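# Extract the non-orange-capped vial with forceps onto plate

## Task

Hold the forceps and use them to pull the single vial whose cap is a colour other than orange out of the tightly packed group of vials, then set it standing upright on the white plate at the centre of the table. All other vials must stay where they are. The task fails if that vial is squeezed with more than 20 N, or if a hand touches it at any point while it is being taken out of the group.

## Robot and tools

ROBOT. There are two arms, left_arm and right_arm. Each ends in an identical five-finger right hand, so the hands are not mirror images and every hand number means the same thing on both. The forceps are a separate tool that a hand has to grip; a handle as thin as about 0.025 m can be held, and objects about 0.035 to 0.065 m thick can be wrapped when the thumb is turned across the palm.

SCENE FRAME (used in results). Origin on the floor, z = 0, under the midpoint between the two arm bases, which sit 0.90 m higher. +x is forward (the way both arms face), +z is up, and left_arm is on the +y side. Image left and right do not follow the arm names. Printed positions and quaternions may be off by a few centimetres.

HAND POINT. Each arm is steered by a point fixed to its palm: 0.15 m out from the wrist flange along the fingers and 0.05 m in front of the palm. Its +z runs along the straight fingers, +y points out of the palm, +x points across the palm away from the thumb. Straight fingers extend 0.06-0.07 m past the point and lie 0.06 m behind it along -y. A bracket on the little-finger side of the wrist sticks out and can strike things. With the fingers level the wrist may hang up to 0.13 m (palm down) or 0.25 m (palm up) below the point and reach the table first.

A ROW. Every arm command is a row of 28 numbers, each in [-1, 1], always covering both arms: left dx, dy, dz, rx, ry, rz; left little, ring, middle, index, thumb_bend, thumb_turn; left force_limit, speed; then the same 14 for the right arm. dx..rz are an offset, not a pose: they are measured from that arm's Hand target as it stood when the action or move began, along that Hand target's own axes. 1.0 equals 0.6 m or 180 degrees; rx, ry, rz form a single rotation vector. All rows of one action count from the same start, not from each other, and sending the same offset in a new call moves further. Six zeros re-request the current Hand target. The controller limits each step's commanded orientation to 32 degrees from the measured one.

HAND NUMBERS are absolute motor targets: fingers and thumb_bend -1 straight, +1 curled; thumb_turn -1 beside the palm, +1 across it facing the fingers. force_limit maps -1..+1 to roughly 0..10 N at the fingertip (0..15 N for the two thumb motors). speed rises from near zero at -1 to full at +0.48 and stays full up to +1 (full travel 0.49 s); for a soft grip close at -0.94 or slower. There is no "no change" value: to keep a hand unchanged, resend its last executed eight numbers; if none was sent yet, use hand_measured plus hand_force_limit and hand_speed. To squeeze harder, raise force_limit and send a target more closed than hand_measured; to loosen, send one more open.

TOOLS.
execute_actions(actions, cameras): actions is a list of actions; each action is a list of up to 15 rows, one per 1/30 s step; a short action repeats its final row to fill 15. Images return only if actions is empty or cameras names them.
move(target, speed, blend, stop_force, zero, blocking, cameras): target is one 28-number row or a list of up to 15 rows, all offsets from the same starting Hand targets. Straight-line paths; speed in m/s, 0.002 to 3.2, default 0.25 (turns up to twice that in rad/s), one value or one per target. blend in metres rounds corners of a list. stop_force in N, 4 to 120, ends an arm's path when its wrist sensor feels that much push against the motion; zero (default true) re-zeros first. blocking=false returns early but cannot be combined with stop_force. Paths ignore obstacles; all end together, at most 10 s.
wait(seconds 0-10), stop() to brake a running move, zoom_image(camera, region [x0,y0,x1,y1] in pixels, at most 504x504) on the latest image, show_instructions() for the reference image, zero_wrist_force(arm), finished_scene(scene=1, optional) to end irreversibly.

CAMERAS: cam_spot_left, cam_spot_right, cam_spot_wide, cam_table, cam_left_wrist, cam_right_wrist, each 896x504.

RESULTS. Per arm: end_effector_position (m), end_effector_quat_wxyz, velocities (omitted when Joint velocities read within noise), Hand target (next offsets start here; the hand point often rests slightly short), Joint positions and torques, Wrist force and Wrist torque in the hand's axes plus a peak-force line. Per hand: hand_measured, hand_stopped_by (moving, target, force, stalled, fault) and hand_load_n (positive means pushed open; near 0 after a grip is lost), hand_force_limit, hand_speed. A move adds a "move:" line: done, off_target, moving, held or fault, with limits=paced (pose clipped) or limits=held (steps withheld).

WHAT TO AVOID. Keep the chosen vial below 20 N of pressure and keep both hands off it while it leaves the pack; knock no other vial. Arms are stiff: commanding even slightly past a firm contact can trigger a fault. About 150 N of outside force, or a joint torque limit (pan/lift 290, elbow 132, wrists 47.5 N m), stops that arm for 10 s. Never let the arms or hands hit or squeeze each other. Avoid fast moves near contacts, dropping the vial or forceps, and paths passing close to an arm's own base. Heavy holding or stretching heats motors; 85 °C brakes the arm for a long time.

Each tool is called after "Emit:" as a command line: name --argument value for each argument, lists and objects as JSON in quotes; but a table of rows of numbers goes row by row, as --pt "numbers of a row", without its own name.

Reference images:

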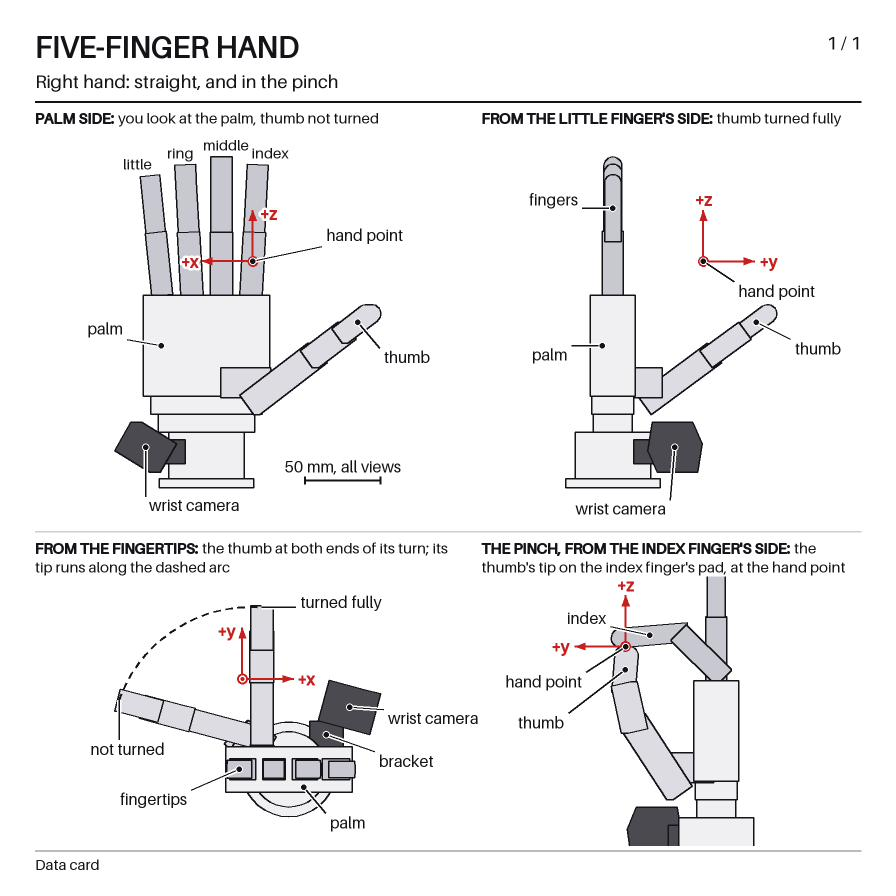

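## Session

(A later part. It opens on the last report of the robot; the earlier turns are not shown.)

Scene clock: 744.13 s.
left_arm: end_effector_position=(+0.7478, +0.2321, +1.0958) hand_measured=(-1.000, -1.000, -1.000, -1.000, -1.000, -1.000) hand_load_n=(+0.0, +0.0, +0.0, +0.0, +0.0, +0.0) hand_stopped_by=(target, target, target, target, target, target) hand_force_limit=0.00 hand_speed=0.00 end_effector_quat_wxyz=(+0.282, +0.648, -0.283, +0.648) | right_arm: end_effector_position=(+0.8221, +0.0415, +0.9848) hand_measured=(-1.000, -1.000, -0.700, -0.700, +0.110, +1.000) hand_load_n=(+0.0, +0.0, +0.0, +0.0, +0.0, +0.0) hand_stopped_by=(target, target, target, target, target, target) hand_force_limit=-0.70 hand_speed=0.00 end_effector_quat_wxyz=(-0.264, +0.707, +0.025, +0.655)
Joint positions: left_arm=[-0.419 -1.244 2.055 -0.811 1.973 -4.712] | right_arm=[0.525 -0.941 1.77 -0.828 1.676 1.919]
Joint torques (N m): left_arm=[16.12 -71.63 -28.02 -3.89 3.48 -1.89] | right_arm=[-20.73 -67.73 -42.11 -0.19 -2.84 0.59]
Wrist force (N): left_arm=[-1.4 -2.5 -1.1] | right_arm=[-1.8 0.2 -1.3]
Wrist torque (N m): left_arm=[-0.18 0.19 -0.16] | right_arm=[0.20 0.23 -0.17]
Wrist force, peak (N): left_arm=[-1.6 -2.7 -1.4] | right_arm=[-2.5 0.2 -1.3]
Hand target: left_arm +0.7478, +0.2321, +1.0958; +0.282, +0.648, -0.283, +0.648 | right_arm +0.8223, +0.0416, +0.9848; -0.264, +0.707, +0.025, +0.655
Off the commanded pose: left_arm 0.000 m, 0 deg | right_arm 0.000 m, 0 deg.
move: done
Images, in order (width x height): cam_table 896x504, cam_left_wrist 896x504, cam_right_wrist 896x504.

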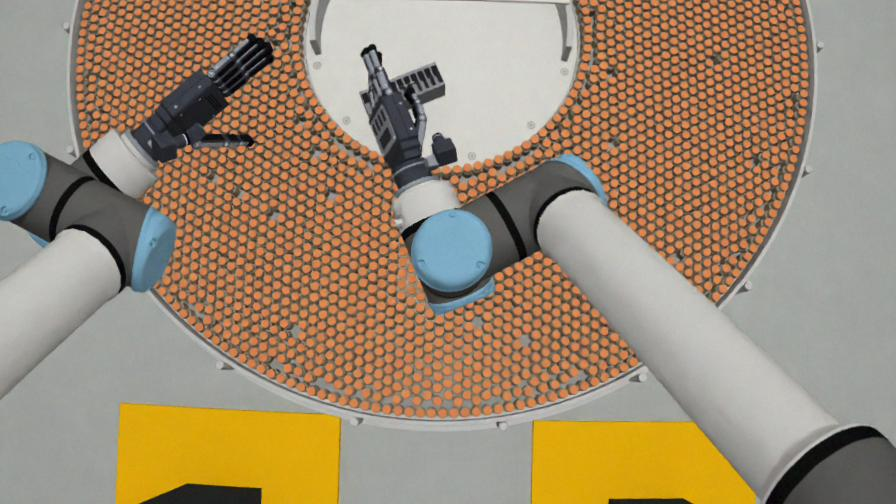

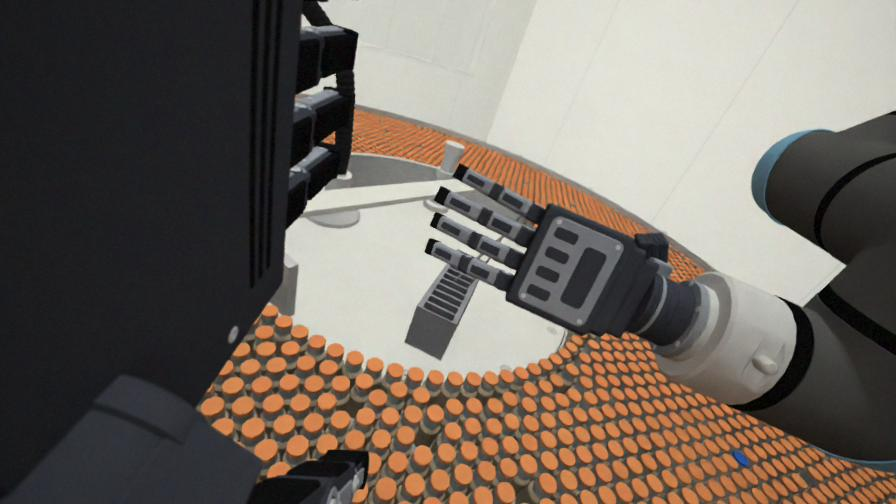

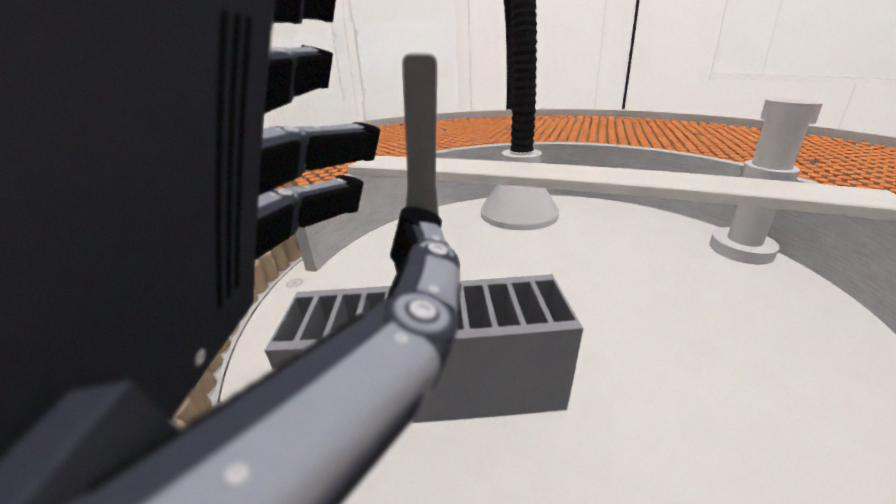

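Emit:
move --target '[0,0,0,0,0,0,-1,-1,-1,-1,-1,-1,0,0,0,0,0.02,0,0,0,-1,-1,-0.7,-0.7,0.11,1,-0.7,0]' --speed 0.03 --cameras '["cam_right_wrist","cam_left_wrist","cam_table"]'

Emit:
zoom_image --camera "cam_right_wrist" --region '[280, 20, 630, 370]'

Emit:
zoom_image --camera "cam_table" --region '[350, 50, 460, 130]'

Scene clock: 750.90 s.
left_arm: end_effector_position=(+0.7478, +0.2321, +1.0958) hand_measured=(-1.000, -1.000, -1.000, -1.000, -1.000, -1.000) hand_load_n=(+0.0, +0.0, +0.0, +0.0, +0.0, +0.0) hand_stopped_by=(target, target, target, target, target, target) hand_force_limit=0.00 hand_speed=0.00 end_effector_quat_wxyz=(+0.282, +0.648, -0.283, +0.648) | right_arm: end_effector_position=(+0.8331, +0.0464, +0.9848) hand_measured=(-1.000, -1.000, -0.700, -0.700, +0.110, +1.000) hand_load_n=(+0.0, +0.0, +0.0, +0.0, +0.0, +0.0) hand_stopped_by=(target, target, target, target, target, target) hand_force_limit=-0.70 hand_speed=0.00 end_effector_quat_wxyz=(-0.264, +0.707, +0.025, +0.655)
Joint positions: left_arm=[-0.419 -1.244 2.055 -0.811 1.973 -4.712] | right_arm=[0.523 -0.928 1.744 -0.815 1.675 1.919]
Joint torques (N m): left_arm=[16.12 -70.61 -27.77 -4.02 3.33 -1.69] | right_arm=[-18.9 -66.46 -42.17 0.28 -2.67 2.28]
Wrist force (N): left_arm=[-1.4 -2.6 -1.2] | right_arm=[-1.8 0.5 -0.7]
Wrist torque (N m): left_arm=[-0.20 0.20 -0.17] | right_arm=[0.21 0.21 -0.16]
Wrist force, peak (N): left_arm=[-1.7 -2.9 -1.5] | right_arm=[-2.5 0.8 -1.3]
Hand target: left_arm +0.7478, +0.2321, +1.0958; +0.282, +0.648, -0.283, +0.648 | right_arm +0.8332, +0.0465, +0.9848; -0.264, +0.707, +0.025, +0.655
Off the commanded pose: left_arm 0.000 m, 0 deg | right_arm 0.000 m, 0 deg.
move: done
Images, in order (width x height): cam_table 896x504, cam_left_wrist 896x504, cam_right_wrist 896x504.

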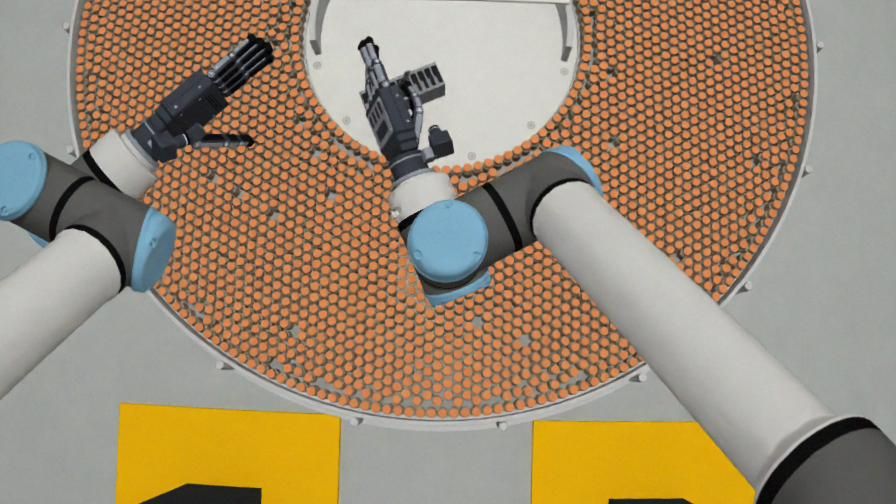

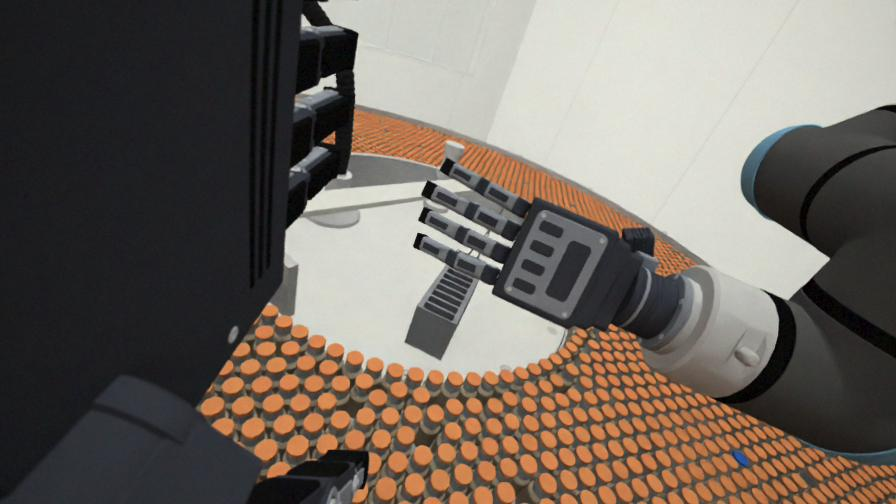

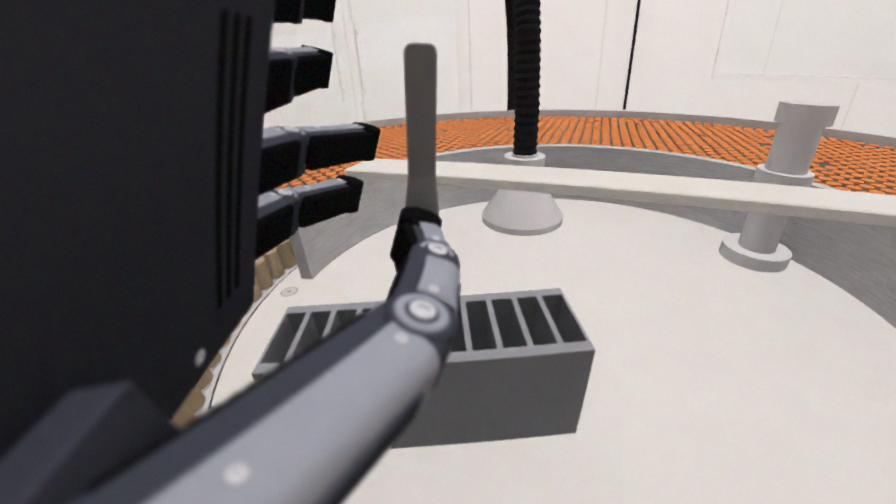

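Scaled by 1.440 from the camera's 896x504 image, which has a finer 1280x720 frame.

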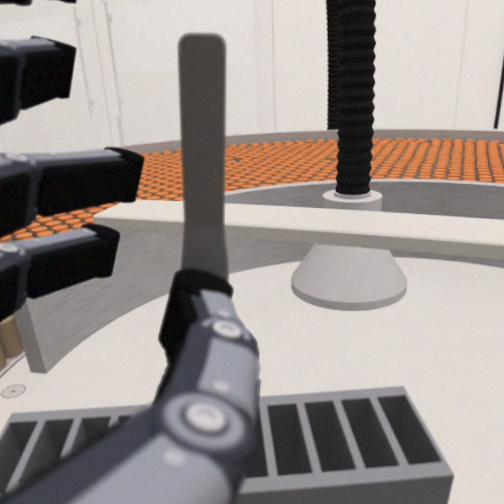

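Scaled by 4.582 from the camera's 896x504 image, which has a finer 1280x720 frame.

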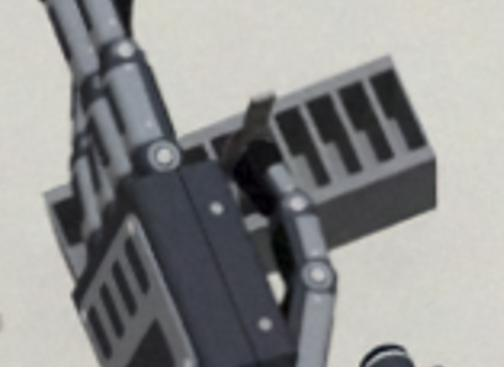

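Emit:
move --target '[0,0,0,0,0,0,-1,-1,-1,-1,-1,-1,0,0,0,0,0,0,0,0,-1,-1,-0.15,-0.15,0.11,1,-0.8,-0.6]' --cameras '["cam_right_wrist","cam_table"]'

Emit:
zoom_image --camera "cam_right_wrist" --region '[280, 20, 630, 370]'

Emit:
zoom_image --camera "cam_table" --region '[350, 50, 460, 130]'

Scene clock: 758.77 s.
left_arm: end_effector_position=(+0.7478, +0.2321, +1.0958) hand_measured=(-1.000, -1.000, -1.000, -1.000, -1.000, -1.000) hand_load_n=(+0.0, +0.0, +0.0, +0.0, +0.0, +0.0) hand_stopped_by=(target, target, target, target, target, target) hand_force_limit=0.00 hand_speed=0.00 end_effector_quat_wxyz=(+0.282, +0.648, -0.283, +0.648) | right_arm: end_effector_position=(+0.8332, +0.0465, +0.9848) hand_measured=(-1.000, -1.000, -0.150, -0.150, +0.110, +1.000) hand_load_n=(+0.0, +0.0, +0.0, +0.0, +0.0, +0.0) hand_stopped_by=(target, target, target, target, target, target) hand_force_limit=-0.80 hand_speed=-0.60 end_effector_quat_wxyz=(-0.264, +0.707, +0.025, +0.655)
Joint positions: left_arm=[-0.419 -1.244 2.055 -0.811 1.973 -4.712] | right_arm=[0.523 -0.927 1.744 -0.815 1.675 1.919]
Joint torques (N m): left_arm=[15.72 -71.45 -27.96 -4.04 3.59 -1.72] | right_arm=[-20.55 -66.33 -42.43 -0.41 -1.41 1.98]
Wrist force (N): left_arm=[-1.5 -2.6 -1.3] | right_arm=[-2.4 0.1 -1.1]
Wrist torque (N m): left_arm=[-0.19 0.22 -0.18] | right_arm=[0.17 0.32 -0.21]
Wrist force, peak (N): left_arm=[-1.6 -3.2 -1.2] | right_arm=[-2.4 0.5 -1.1]
Hand target: left_arm +0.7478, +0.2321, +1.0958; +0.282, +0.648, -0.283, +0.648 | right_arm +0.8332, +0.0465, +0.9848; -0.264, +0.707, +0.025, +0.655
Off the commanded pose: left_arm 0.000 m, 0 deg | right_arm 0.000 m, 0 deg.
move: done
Images, in order (width x height): cam_table 896x504, cam_right_wrist 896x504.

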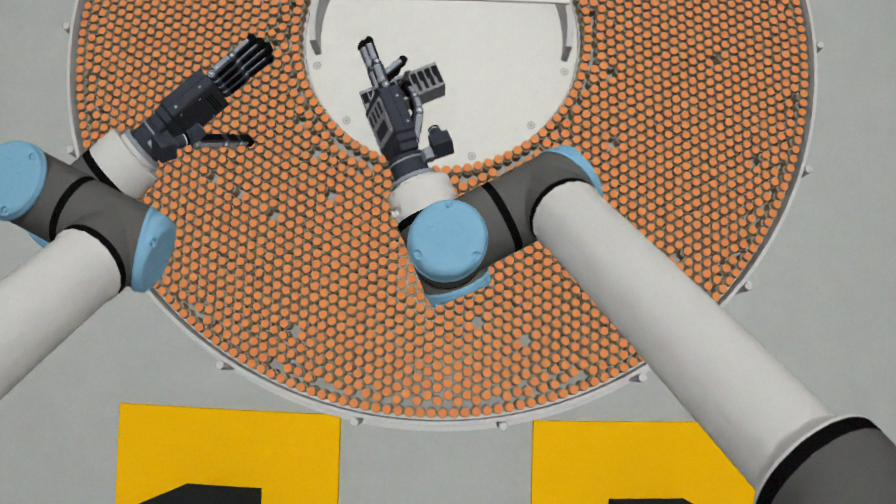

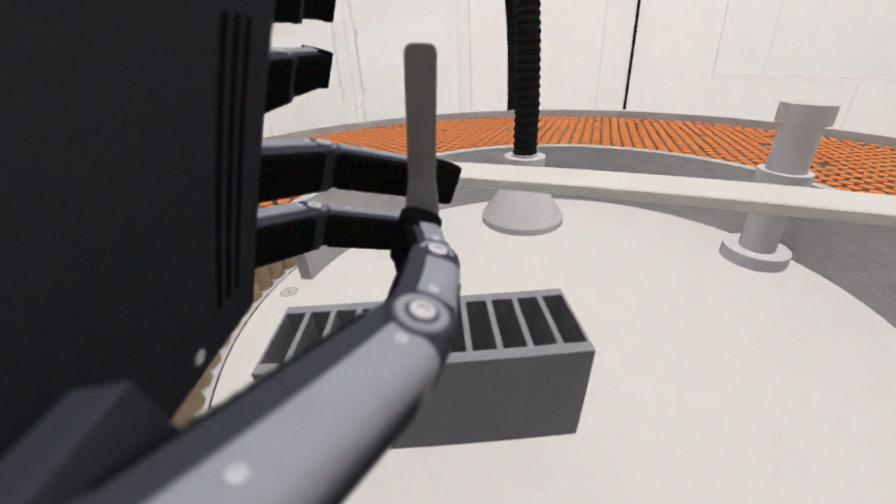

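Scaled by 1.440 from the camera's 896x504 image, which has a finer 1280x720 frame.

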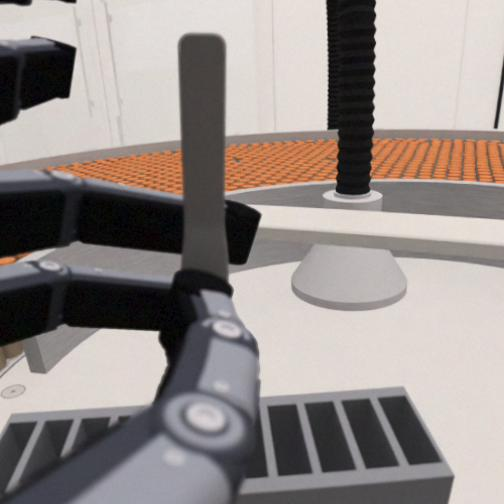

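Scaled by 4.582 from the camera's 896x504 image, which has a finer 1280x720 frame.

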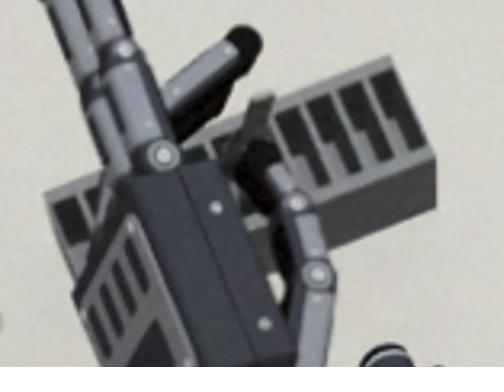

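Emit:
move --target '[0,0,0,0,0,0,-1,-1,-1,-1,-1,-1,0,0,0,0,0,0,0,0,-1,-1,0.5,0.5,0.11,1,-0.8,-0.92]' --cameras '["cam_right_wrist","cam_table","cam_left_wrist"]'

Emit:
zoom_image --camera "cam_right_wrist" --region '[280, 20, 630, 370]'

Emit:
zoom_image --camera "cam_table" --region '[350, 50, 460, 130]'

Scene clock: 764.27 s.
left_arm: end_effector_position=(+0.7478, +0.2321, +1.0958) hand_measured=(-1.000, -1.000, -1.000, -1.000, -1.000, -1.000) hand_load_n=(+0.0, +0.0, +0.0, +0.0, +0.0, +0.0) hand_stopped_by=(target, target, target, target, target, target) hand_force_limit=0.00 hand_speed=0.00 end_effector_quat_wxyz=(+0.282, +0.648, -0.283, +0.648) | right_arm: end_effector_position=(+0.8332, +0.0465, +0.9848) hand_measured=(-1.000, -1.000, +0.080, +0.006, +0.110, +1.000) hand_load_n=(+0.0, -0.5, +1.5, +0.5, +1.0, +0.0) hand_stopped_by=(target, target, force, force, target, target) hand_force_limit=-0.80 hand_speed=-0.92 end_effector_quat_wxyz=(-0.264, +0.707, +0.025, +0.655)
Joint positions: left_arm=[-0.419 -1.244 2.055 -0.811 1.973 -4.712] | right_arm=[0.523 -0.927 1.744 -0.815 1.675 1.919]
Joint torques (N m): left_arm=[15.12 -71.56 -28.23 -3.85 3.72 -1.57] | right_arm=[-17.42 -68.19 -38.03 -3.22 1.26 2.38]
Wrist force (N): left_arm=[-1.4 -2.8 -1.2] | right_arm=[-1.6 0.0 -1.3]
Wrist torque (N m): left_arm=[-0.21 0.20 -0.17] | right_arm=[0.20 0.25 -0.17]
Wrist force, peak (N): left_arm=[-1.7 -3.1 -1.4] | right_arm=[-2.4 0.9 -0.9]
Hand target: left_arm +0.7478, +0.2321, +1.0958; +0.282, +0.648, -0.283, +0.648 | right_arm +0.8332, +0.0465, +0.9848; -0.264, +0.707, +0.025, +0.655
Off the commanded pose: left_arm 0.000 m, 0 deg | right_arm 0.000 m, 0 deg.
move: done
Images, in order (width x height): cam_table 896x504, cam_left_wrist 896x504, cam_right_wrist 896x504.

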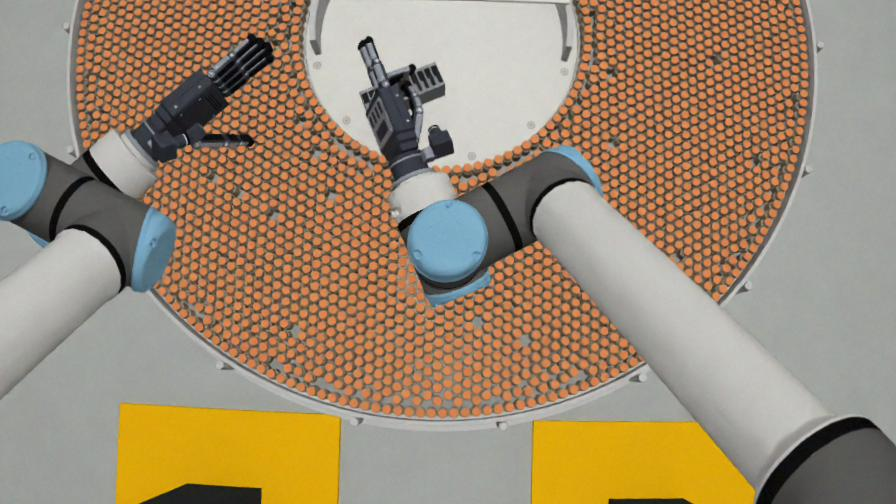

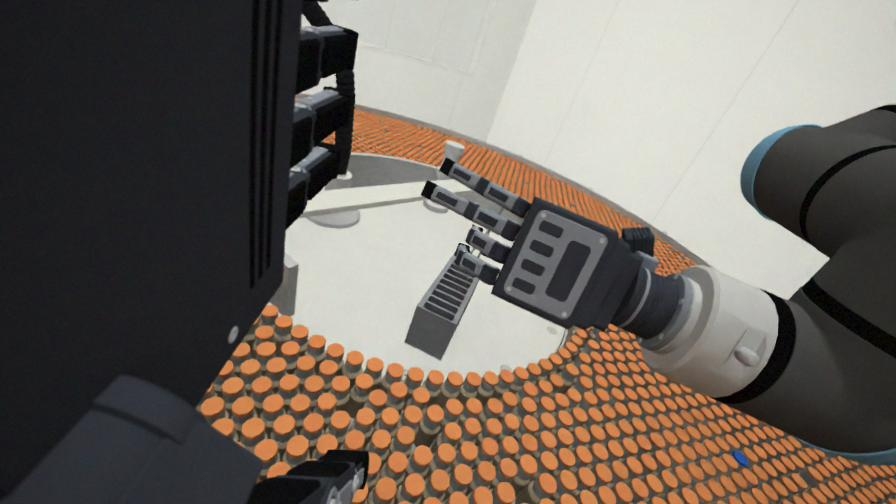

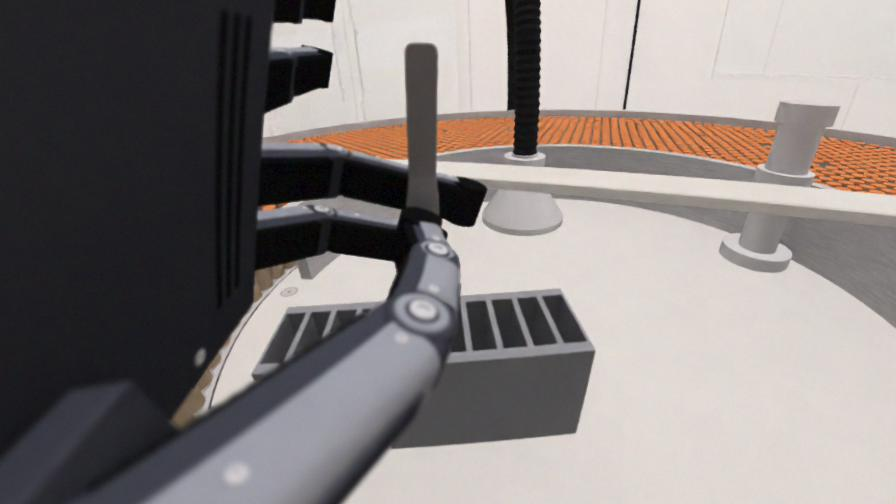

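Scaled by 1.440 from the camera's 896x504 image, which has a finer 1280x720 frame.

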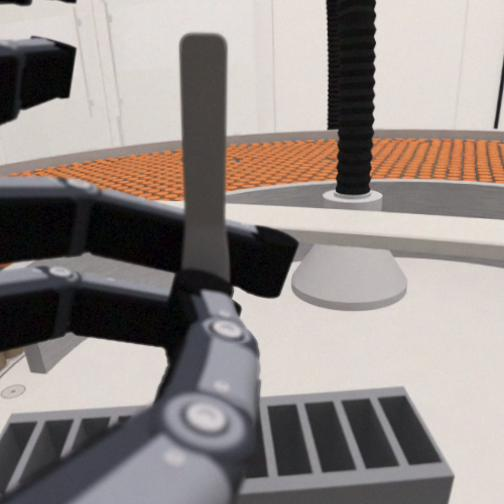

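Scaled by 4.582 from the camera's 896x504 image, which has a finer 1280x720 frame.

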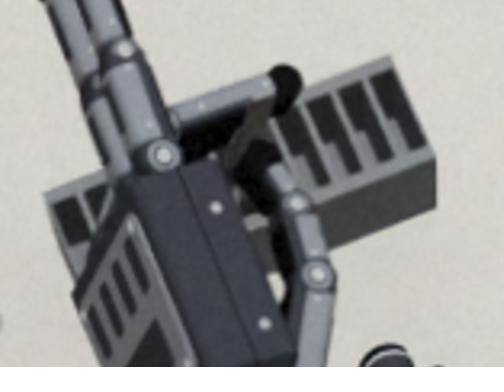

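Emit:
move --target '[0,0,0,0,0,0,-1,-1,-1,-1,-1,-1,0,0,0,0,0,0,0,0,-1,-1,0.6,0.6,0.11,1,-0.5,-0.92]' --cameras '["cam_right_wrist","cam_table","cam_left_wrist"]'

Emit:
zoom_image --camera "cam_right_wrist" --region '[280, 20, 630, 370]'

Emit:
zoom_image --camera "cam_table" --region '[350, 50, 460, 130]'

Scene clock: 771.47 s.
left_arm: end_effector_position=(+0.7478, +0.2321, +1.0958) hand_measured=(-1.000, -1.000, -1.000, -1.000, -1.000, -1.000) hand_load_n=(+0.0, +0.0, +0.0, +0.0, +0.0, +0.0) hand_stopped_by=(target, target, target, target, target, target) hand_force_limit=0.00 hand_speed=0.00 end_effector_quat_wxyz=(+0.282, +0.648, -0.283, +0.648) | right_arm: end_effector_position=(+0.8332, +0.0465, +0.9848) hand_measured=(-1.000, -1.000, +0.088, +0.050, +0.110, +1.000) hand_load_n=(+0.0, +0.0, +0.0, +2.5, +1.0, -0.5) hand_stopped_by=(target, target, force, force, target, target) hand_force_limit=-0.50 hand_speed=-0.92 end_effector_quat_wxyz=(-0.264, +0.707, +0.025, +0.655)
Joint positions: left_arm=[-0.419 -1.244 2.055 -0.811 1.973 -4.712] | right_arm=[0.523 -0.927 1.744 -0.815 1.675 1.919]
Joint torques (N m): left_arm=[15.21 -70.74 -28.2 -3.66 3.54 -1.63] | right_arm=[-15.32 -66.82 -35.29 -3.44 0.97 2.29]
Wrist force (N): left_arm=[-1.2 -2.5 -1.2] | right_arm=[-1.7 -0.2 -0.6]
Wrist torque (N m): left_arm=[-0.18 0.17 -0.15] | right_arm=[0.18 0.26 -0.16]
Wrist force, peak (N): left_arm=[-1.8 -2.9 -1.2] | right_arm=[-1.9 0.4 -1.8]
Hand target: left_arm +0.7478, +0.2321, +1.0958; +0.282, +0.648, -0.283, +0.648 | right_arm +0.8332, +0.0465, +0.9848; -0.264, +0.707, +0.025, +0.655
Off the commanded pose: left_arm 0.000 m, 0 deg | right_arm 0.000 m, 0 deg.
move: done
Images, in order (width x height): cam_table 896x504, cam_left_wrist 896x504, cam_right_wrist 896x504.

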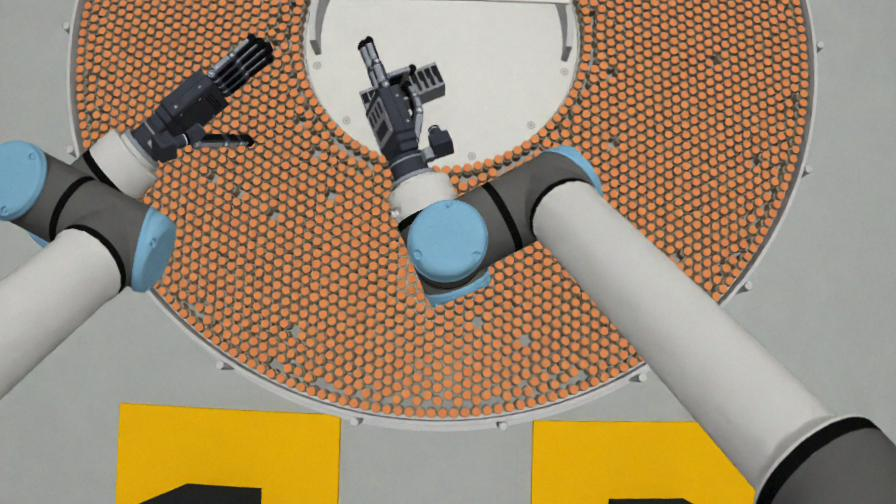

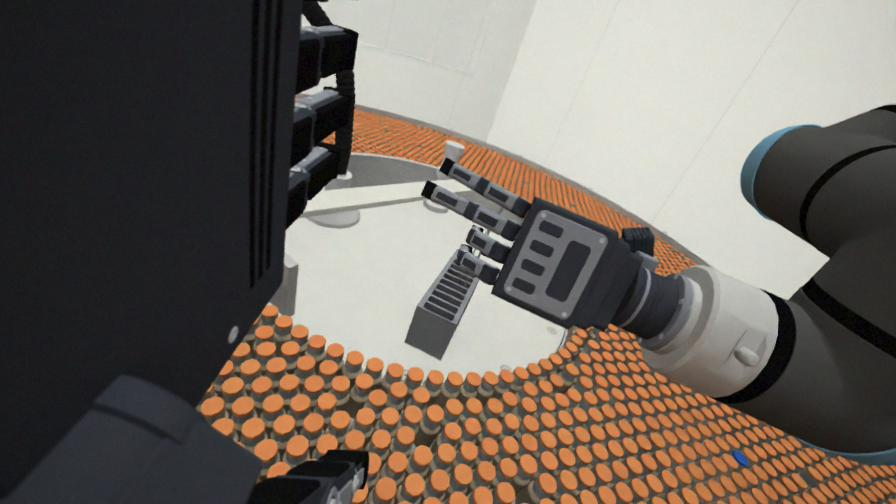

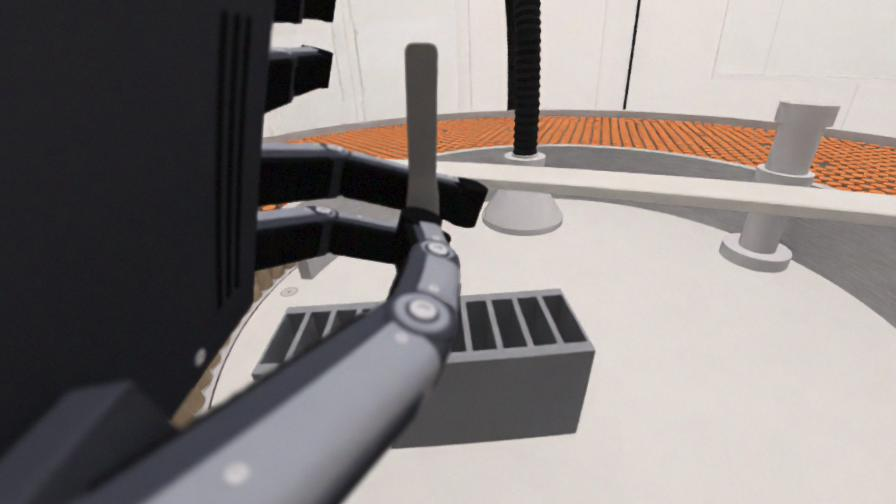

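Scaled by 1.440 from the camera's 896x504 image, which has a finer 1280x720 frame.

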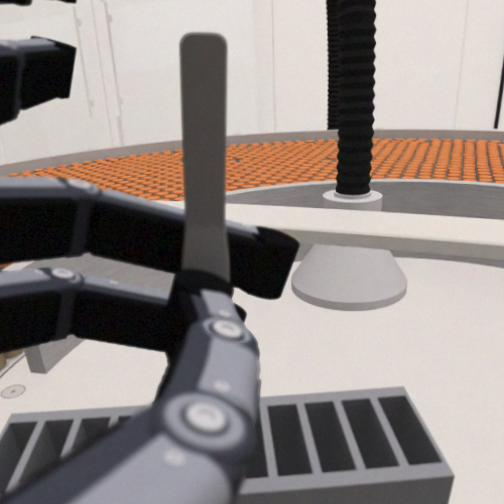

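Scaled by 4.582 from the camera's 896x504 image, which has a finer 1280x720 frame.

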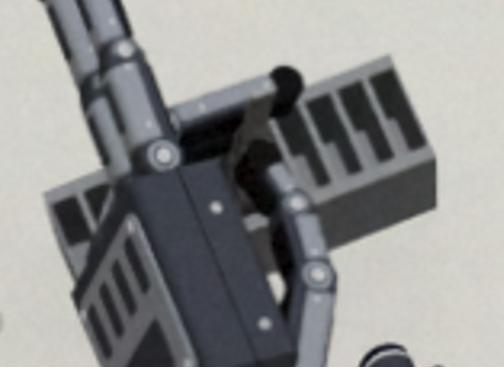

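Emit:
move --target '[0,0,0,0,0,0,-1,-1,-1,-1,-1,-1,0,0,0,0,0,0,0,0,-1,-1,0.7,0.6,0.11,1,-0.4,-0.92]'

Emit:
move --target '[0,0,0,0,0,0,-1,-1,-1,-1,-1,-1,0,0,0,0,0,0,0,0,-1,-1,0.75,0.7,0.11,1,-0.2,-0.92]' --cameras '["cam_right_wrist"]'

Emit:
zoom_image --camera "cam_right_wrist" --region '[280, 20, 630, 370]'

Scene clock: 776.80 s.
left_arm: end_effector_position=(+0.7478, +0.2321, +1.0958) hand_measured=(-1.000, -1.000, -1.000, -1.000, -1.000, -1.000) hand_load_n=(+0.0, +0.0, +0.0, +0.0, +0.0, +0.0) hand_stopped_by=(target, target, target, target, target, target) hand_force_limit=0.00 hand_speed=0.00 end_effector_quat_wxyz=(+0.282, +0.648, -0.283, +0.648) | right_arm: end_effector_position=(+0.8332, +0.0465, +0.9848) hand_measured=(-1.000, -1.000, +0.100, +0.050, +0.110, +1.000) hand_load_n=(+0.0, +0.0, +4.5, +1.0, +2.0, -0.5) hand_stopped_by=(target, target, force, force, target, target) hand_force_limit=-0.40 hand_speed=-0.92 end_effector_quat_wxyz=(-0.264, +0.707, +0.025, +0.655)
Joint positions: left_arm=[-0.419 -1.244 2.055 -0.811 1.973 -4.712] | right_arm=[0.523 -0.927 1.744 -0.815 1.675 1.919]
Joint torques (N m): left_arm=[17.15 -70.91 -28.56 -3.77 3.41 -1.58] | right_arm=[-14.57 -66.26 -33.48 -3.1 1.47 1.82]
Wrist force (N): left_arm=[-1.3 -2.7 -1.3] | right_arm=[-1.8 0.1 -0.8]
Wrist torque (N m): left_arm=[-0.20 0.20 -0.17] | right_arm=[0.23 0.30 -0.18]
Wrist force, peak (N): left_arm=[-1.8 -2.9 -1.2] | right_arm=[-2.0 -0.5 -1.3]
Hand target: left_arm +0.7478, +0.2321, +1.0958; +0.282, +0.648, -0.283, +0.648 | right_arm +0.8332, +0.0465, +0.9848; -0.264, +0.707, +0.025, +0.655
Off the commanded pose: left_arm 0.000 m, 0 deg | right_arm 0.000 m, 0 deg.
move: done

Scene clock: 777.30 s.
left_arm: end_effector_position=(+0.7478, +0.2321, +1.0958) hand_measured=(-1.000, -1.000, -1.000, -1.000, -1.000, -1.000) hand_load_n=(+0.0, +0.0, +0.0, +0.0, +0.0, +0.0) hand_stopped_by=(target, target, target, target, target, target) hand_force_limit=0.00 hand_speed=0.00 end_effector_quat_wxyz=(+0.282, +0.648, -0.283, +0.648) | right_arm: end_effector_position=(+0.8332, +0.0465, +0.9848) hand_measured=(-1.000, -1.000, +0.100, +0.094, +0.110, +1.000) hand_load_n=(+0.0, +0.0, +1.0, +3.5, +1.0, -1.5) hand_stopped_by=(target, target, force, force, target, target) hand_force_limit=-0.20 hand_speed=-0.92 end_effector_quat_wxyz=(-0.264, +0.707, +0.025, +0.655)
Joint positions: left_arm=[-0.419 -1.244 2.055 -0.811 1.973 -4.712] | right_arm=[0.523 -0.927 1.744 -0.815 1.675 1.919]
Joint torques (N m): left_arm=[15.33 -70.31 -27.98 -4.02 3.53 -1.73] | right_arm=[-13.16 -66.07 -32.75 -3.1 1.04 2.36]
Wrist force (N): left_arm=[-1.7 -2.5 -1.2] | right_arm=[-1.8 -0.1 -0.9]
Wrist torque (N m): left_arm=[-0.17 0.24 -0.18] | right_arm=[0.23 0.27 -0.15]
Wrist force, peak (N): left_arm=[-1.5 -2.9 -1.3] | right_arm=[-2.1 -0.1 -1.0]
Hand target: left_arm +0.7478, +0.2321, +1.0958; +0.282, +0.648, -0.283, +0.648 | right_arm +0.8332, +0.0465, +0.9848; -0.264, +0.707, +0.025, +0.655
Off the commanded pose: left_arm 0.000 m, 0 deg | right_arm 0.000 m, 0 deg.
move: done
Images, in order (width x height): cam_right_wrist 896x504.

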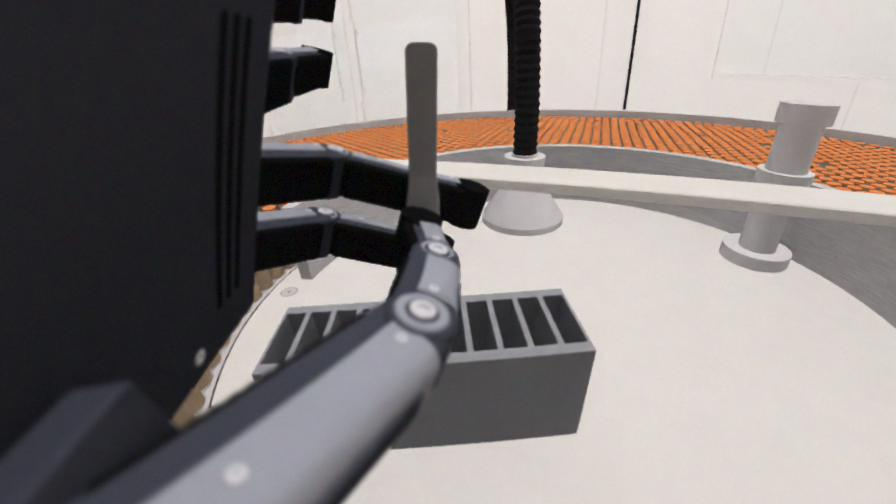

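Scaled by 1.440 from the camera's 896x504 image, which has a finer 1280x720 frame.

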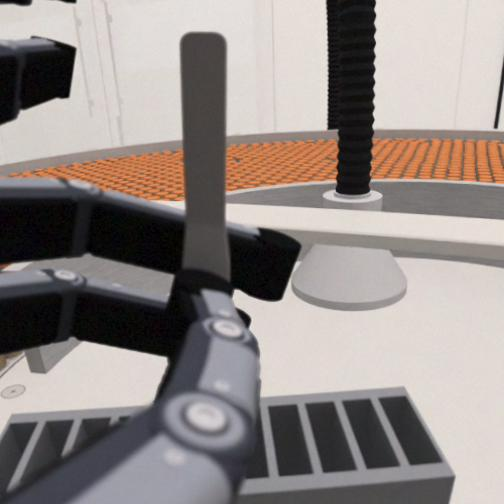

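Emit:
move --target '[0,0,0,0,0,0,-1,-1,-1,-1,-1,-1,0,0,0.047,-0.0171,0,0,0,0,-1,-1,0.75,0.7,0.11,1,-0.2,-0.92]' --speed 0.03 --cameras '["cam_right_wrist","cam_left_wrist","cam_table"]'

Emit:
zoom_image --camera "cam_right_wrist" --region '[280, 20, 630, 370]'

Emit:
zoom_image --camera "cam_left_wrist" --region '[380, 150, 580, 350]'

Scene clock: 784.70 s.
left_arm: end_effector_position=(+0.7478, +0.2321, +1.0958) hand_measured=(-1.000, -1.000, -1.000, -1.000, -1.000, -1.000) hand_load_n=(+0.0, +0.0, +0.0, +0.0, +0.0, +0.0) hand_stopped_by=(target, target, target, target, target, target) hand_force_limit=0.00 hand_speed=0.00 end_effector_quat_wxyz=(+0.282, +0.648, -0.283, +0.648) | right_arm: end_effector_position=(+0.8333, +0.0465, +1.0146) hand_measured=(-1.000, -1.000, +0.100, +0.094, +0.110, +1.000) hand_load_n=(+0.0, +0.0, +2.0, +3.0, +1.0, -1.0) hand_stopped_by=(target, target, force, force, target, target) hand_force_limit=-0.20 hand_speed=-0.92 end_effector_quat_wxyz=(-0.264, +0.707, +0.025, +0.655)
Joint positions: left_arm=[-0.419 -1.244 2.055 -0.811 1.973 -4.712] | right_arm=[0.523 -0.963 1.736 -0.772 1.675 1.919]
Joint torques (N m): left_arm=[15.49 -69.92 -28.11 -3.98 3.44 -1.52] | right_arm=[7.66 -99.28 -44.19 0.15 1.78 1.34]
Wrist force (N): left_arm=[-1.3 -2.7 -1.4] | right_arm=[-2.2 0.1 -1.0]
Wrist torque (N m): left_arm=[-0.19 0.20 -0.17] | right_arm=[0.17 0.27 -0.17]
Wrist force, peak (N): left_arm=[-1.6 -3.0 -1.3] | right_arm=[-2.7 0.4 -1.1]
Hand target: left_arm +0.7478, +0.2321, +1.0958; +0.282, +0.648, -0.283, +0.648 | right_arm +0.8333, +0.0465, +1.0148; -0.264, +0.707, +0.025, +0.655
Off the commanded pose: left_arm 0.000 m, 0 deg | right_arm 0.000 m, 0 deg.
move: done
Images, in order (width x height): cam_table 896x504, cam_left_wrist 896x504, cam_right_wrist 896x504.

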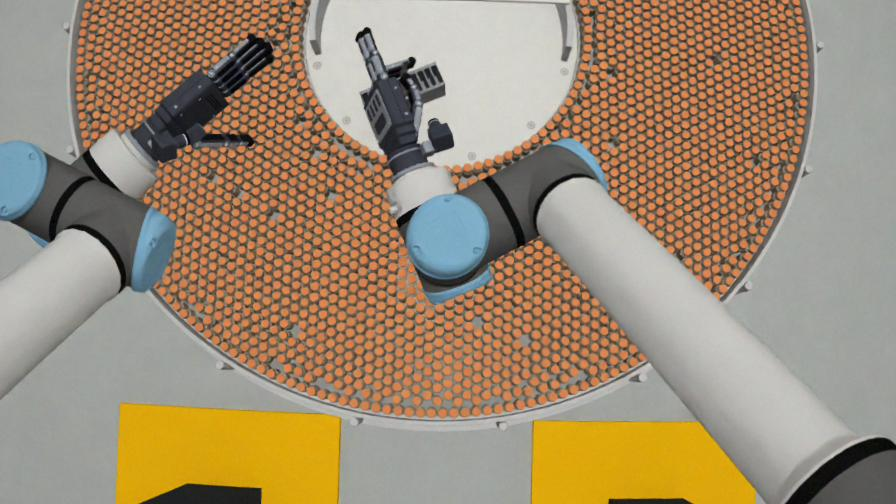

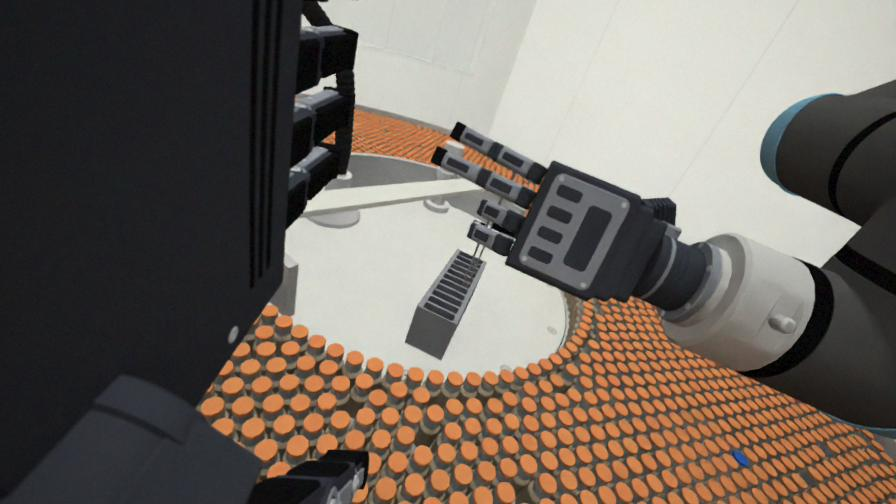

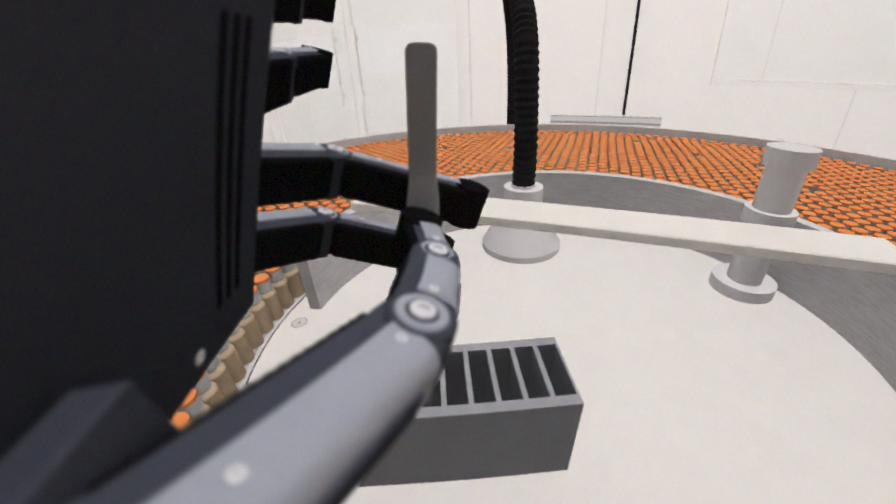

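Scaled by 1.440 from the camera's 896x504 image, which has a finer 1280x720 frame.

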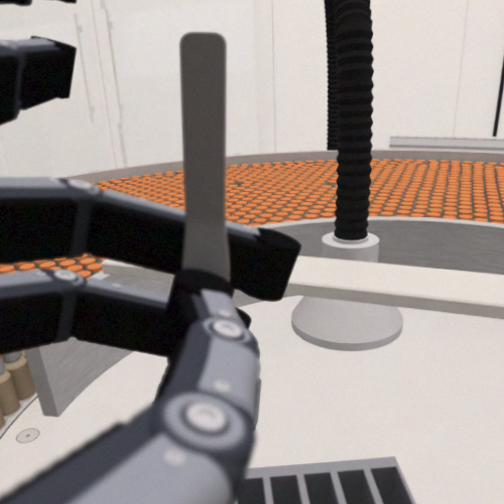

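Scaled by 2.520 from the camera's 896x504 image, which has a finer 1280x720 frame.

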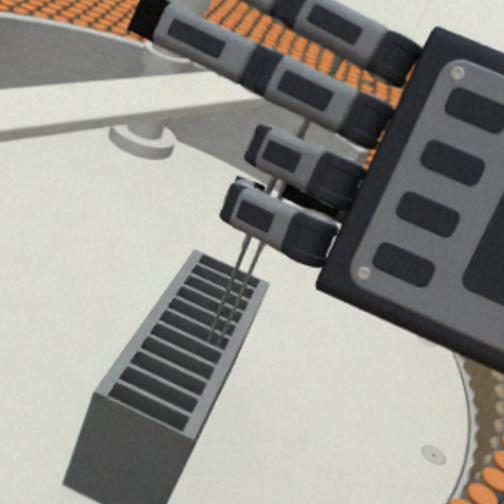

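Emit:
move --target '[0,0,0,0,0,0,-1,-1,-1,-1,-1,-1,0,0,0.094,-0.0342,0,0,0,0,-1,-1,0.75,0.7,0.11,1,-0.2,-0.92]' --speed 0.05 --cameras '["cam_right_wrist","cam_left_wrist","cam_table"]'

Emit:
zoom_image --camera "cam_left_wrist" --region '[400, 130, 600, 330]'

Scene clock: 791.20 s.
left_arm: end_effector_position=(+0.7478, +0.2321, +1.0958) hand_measured=(-1.000, -1.000, -1.000, -1.000, -1.000, -1.000) hand_load_n=(+0.0, +0.0, +0.0, +0.0, +0.0, +0.0) hand_stopped_by=(target, target, target, target, target, target) hand_force_limit=0.00 hand_speed=0.00 end_effector_quat_wxyz=(+0.282, +0.648, -0.283, +0.648) | right_arm: end_effector_position=(+0.8333, +0.0466, +1.0746) hand_measured=(-1.000, -1.000, +0.100, +0.094, +0.110, +1.000) hand_load_n=(+0.0, +0.0, +2.0, +2.5, +1.0, -1.5) hand_stopped_by=(target, target, force, force, target, target) hand_force_limit=-0.20 hand_speed=-0.92 end_effector_quat_wxyz=(-0.264, +0.707, +0.025, +0.655)
Joint positions: left_arm=[-0.419 -1.244 2.055 -0.811 1.973 -4.712] | right_arm=[0.523 -1.028 1.713 -0.683 1.675 1.919]
Joint torques (N m): left_arm=[15.45 -70.31 -28.4 -3.62 3.62 -1.82] | right_arm=[11.79 -101.46 -46.31 -0.12 2.06 -1.18]
Wrist force (N): left_arm=[-1.8 -2.8 -1.3] | right_arm=[-2.1 0.8 -1.5]
Wrist torque (N m): left_arm=[-0.22 0.27 -0.20] | right_arm=[0.31 0.26 -0.16]
Wrist force, peak (N): left_arm=[-1.7 -2.9 -1.3] | right_arm=[-2.1 0.8 -1.5]
Hand target: left_arm +0.7478, +0.2321, +1.0958; +0.282, +0.648, -0.283, +0.648 | right_arm +0.8333, +0.0466, +1.0748; -0.264, +0.707, +0.025, +0.655
Off the commanded pose: left_arm 0.000 m, 0 deg | right_arm 0.000 m, 0 deg.
move: done
Images, in order (width x height): cam_table 896x504, cam_left_wrist 896x504, cam_right_wrist 896x504.

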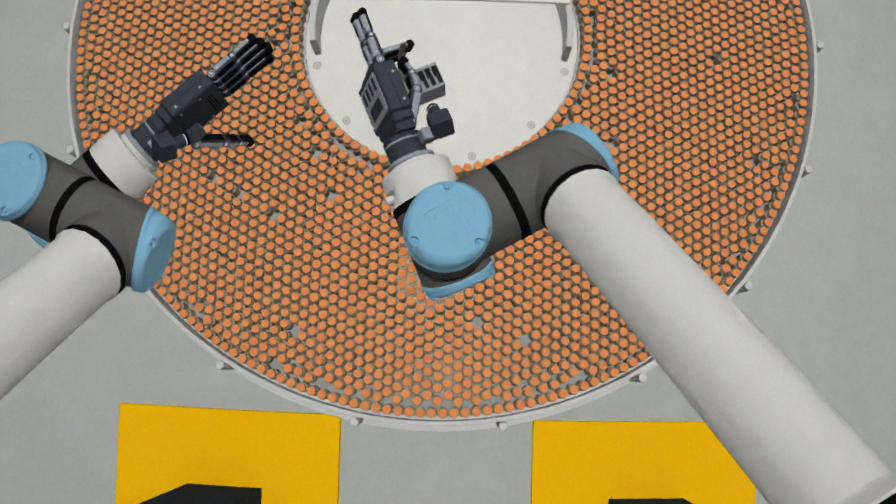

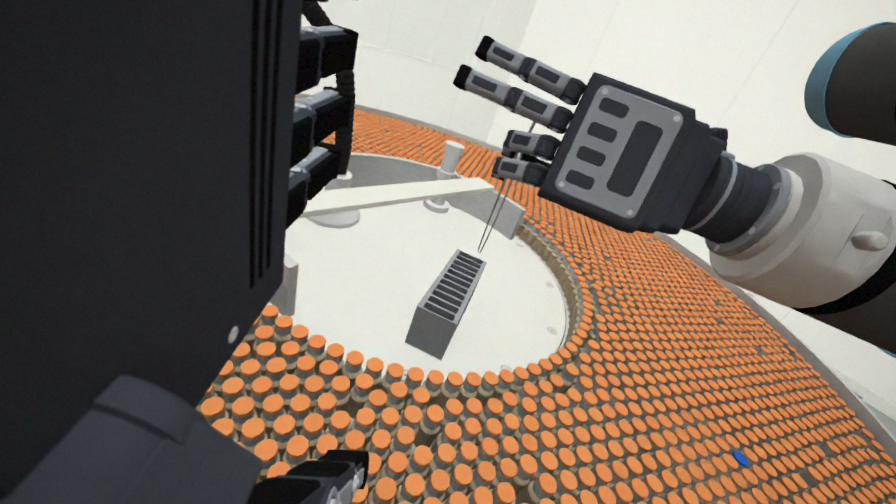

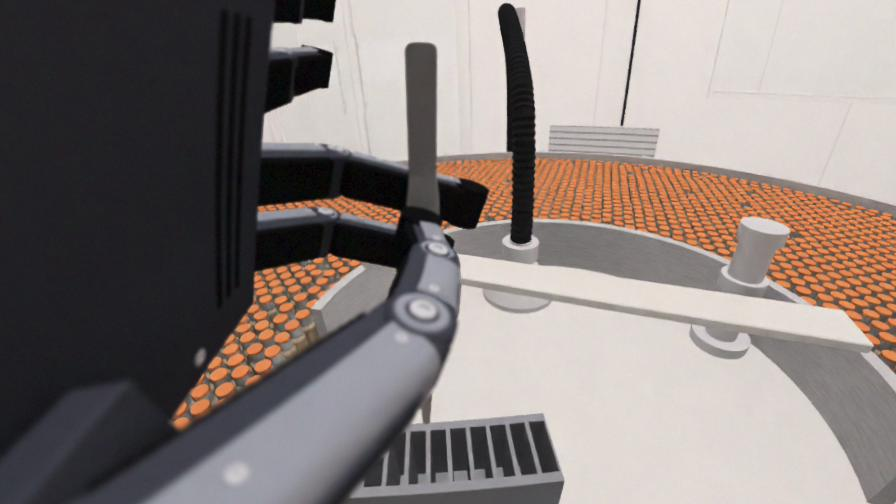

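Scaled by 2.520 from the camera's 896x504 image, which has a finer 1280x720 frame.

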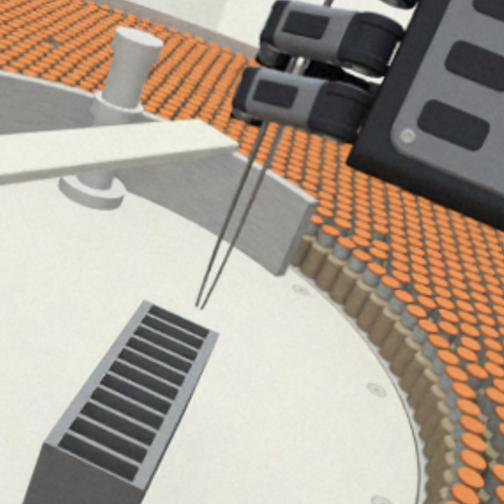

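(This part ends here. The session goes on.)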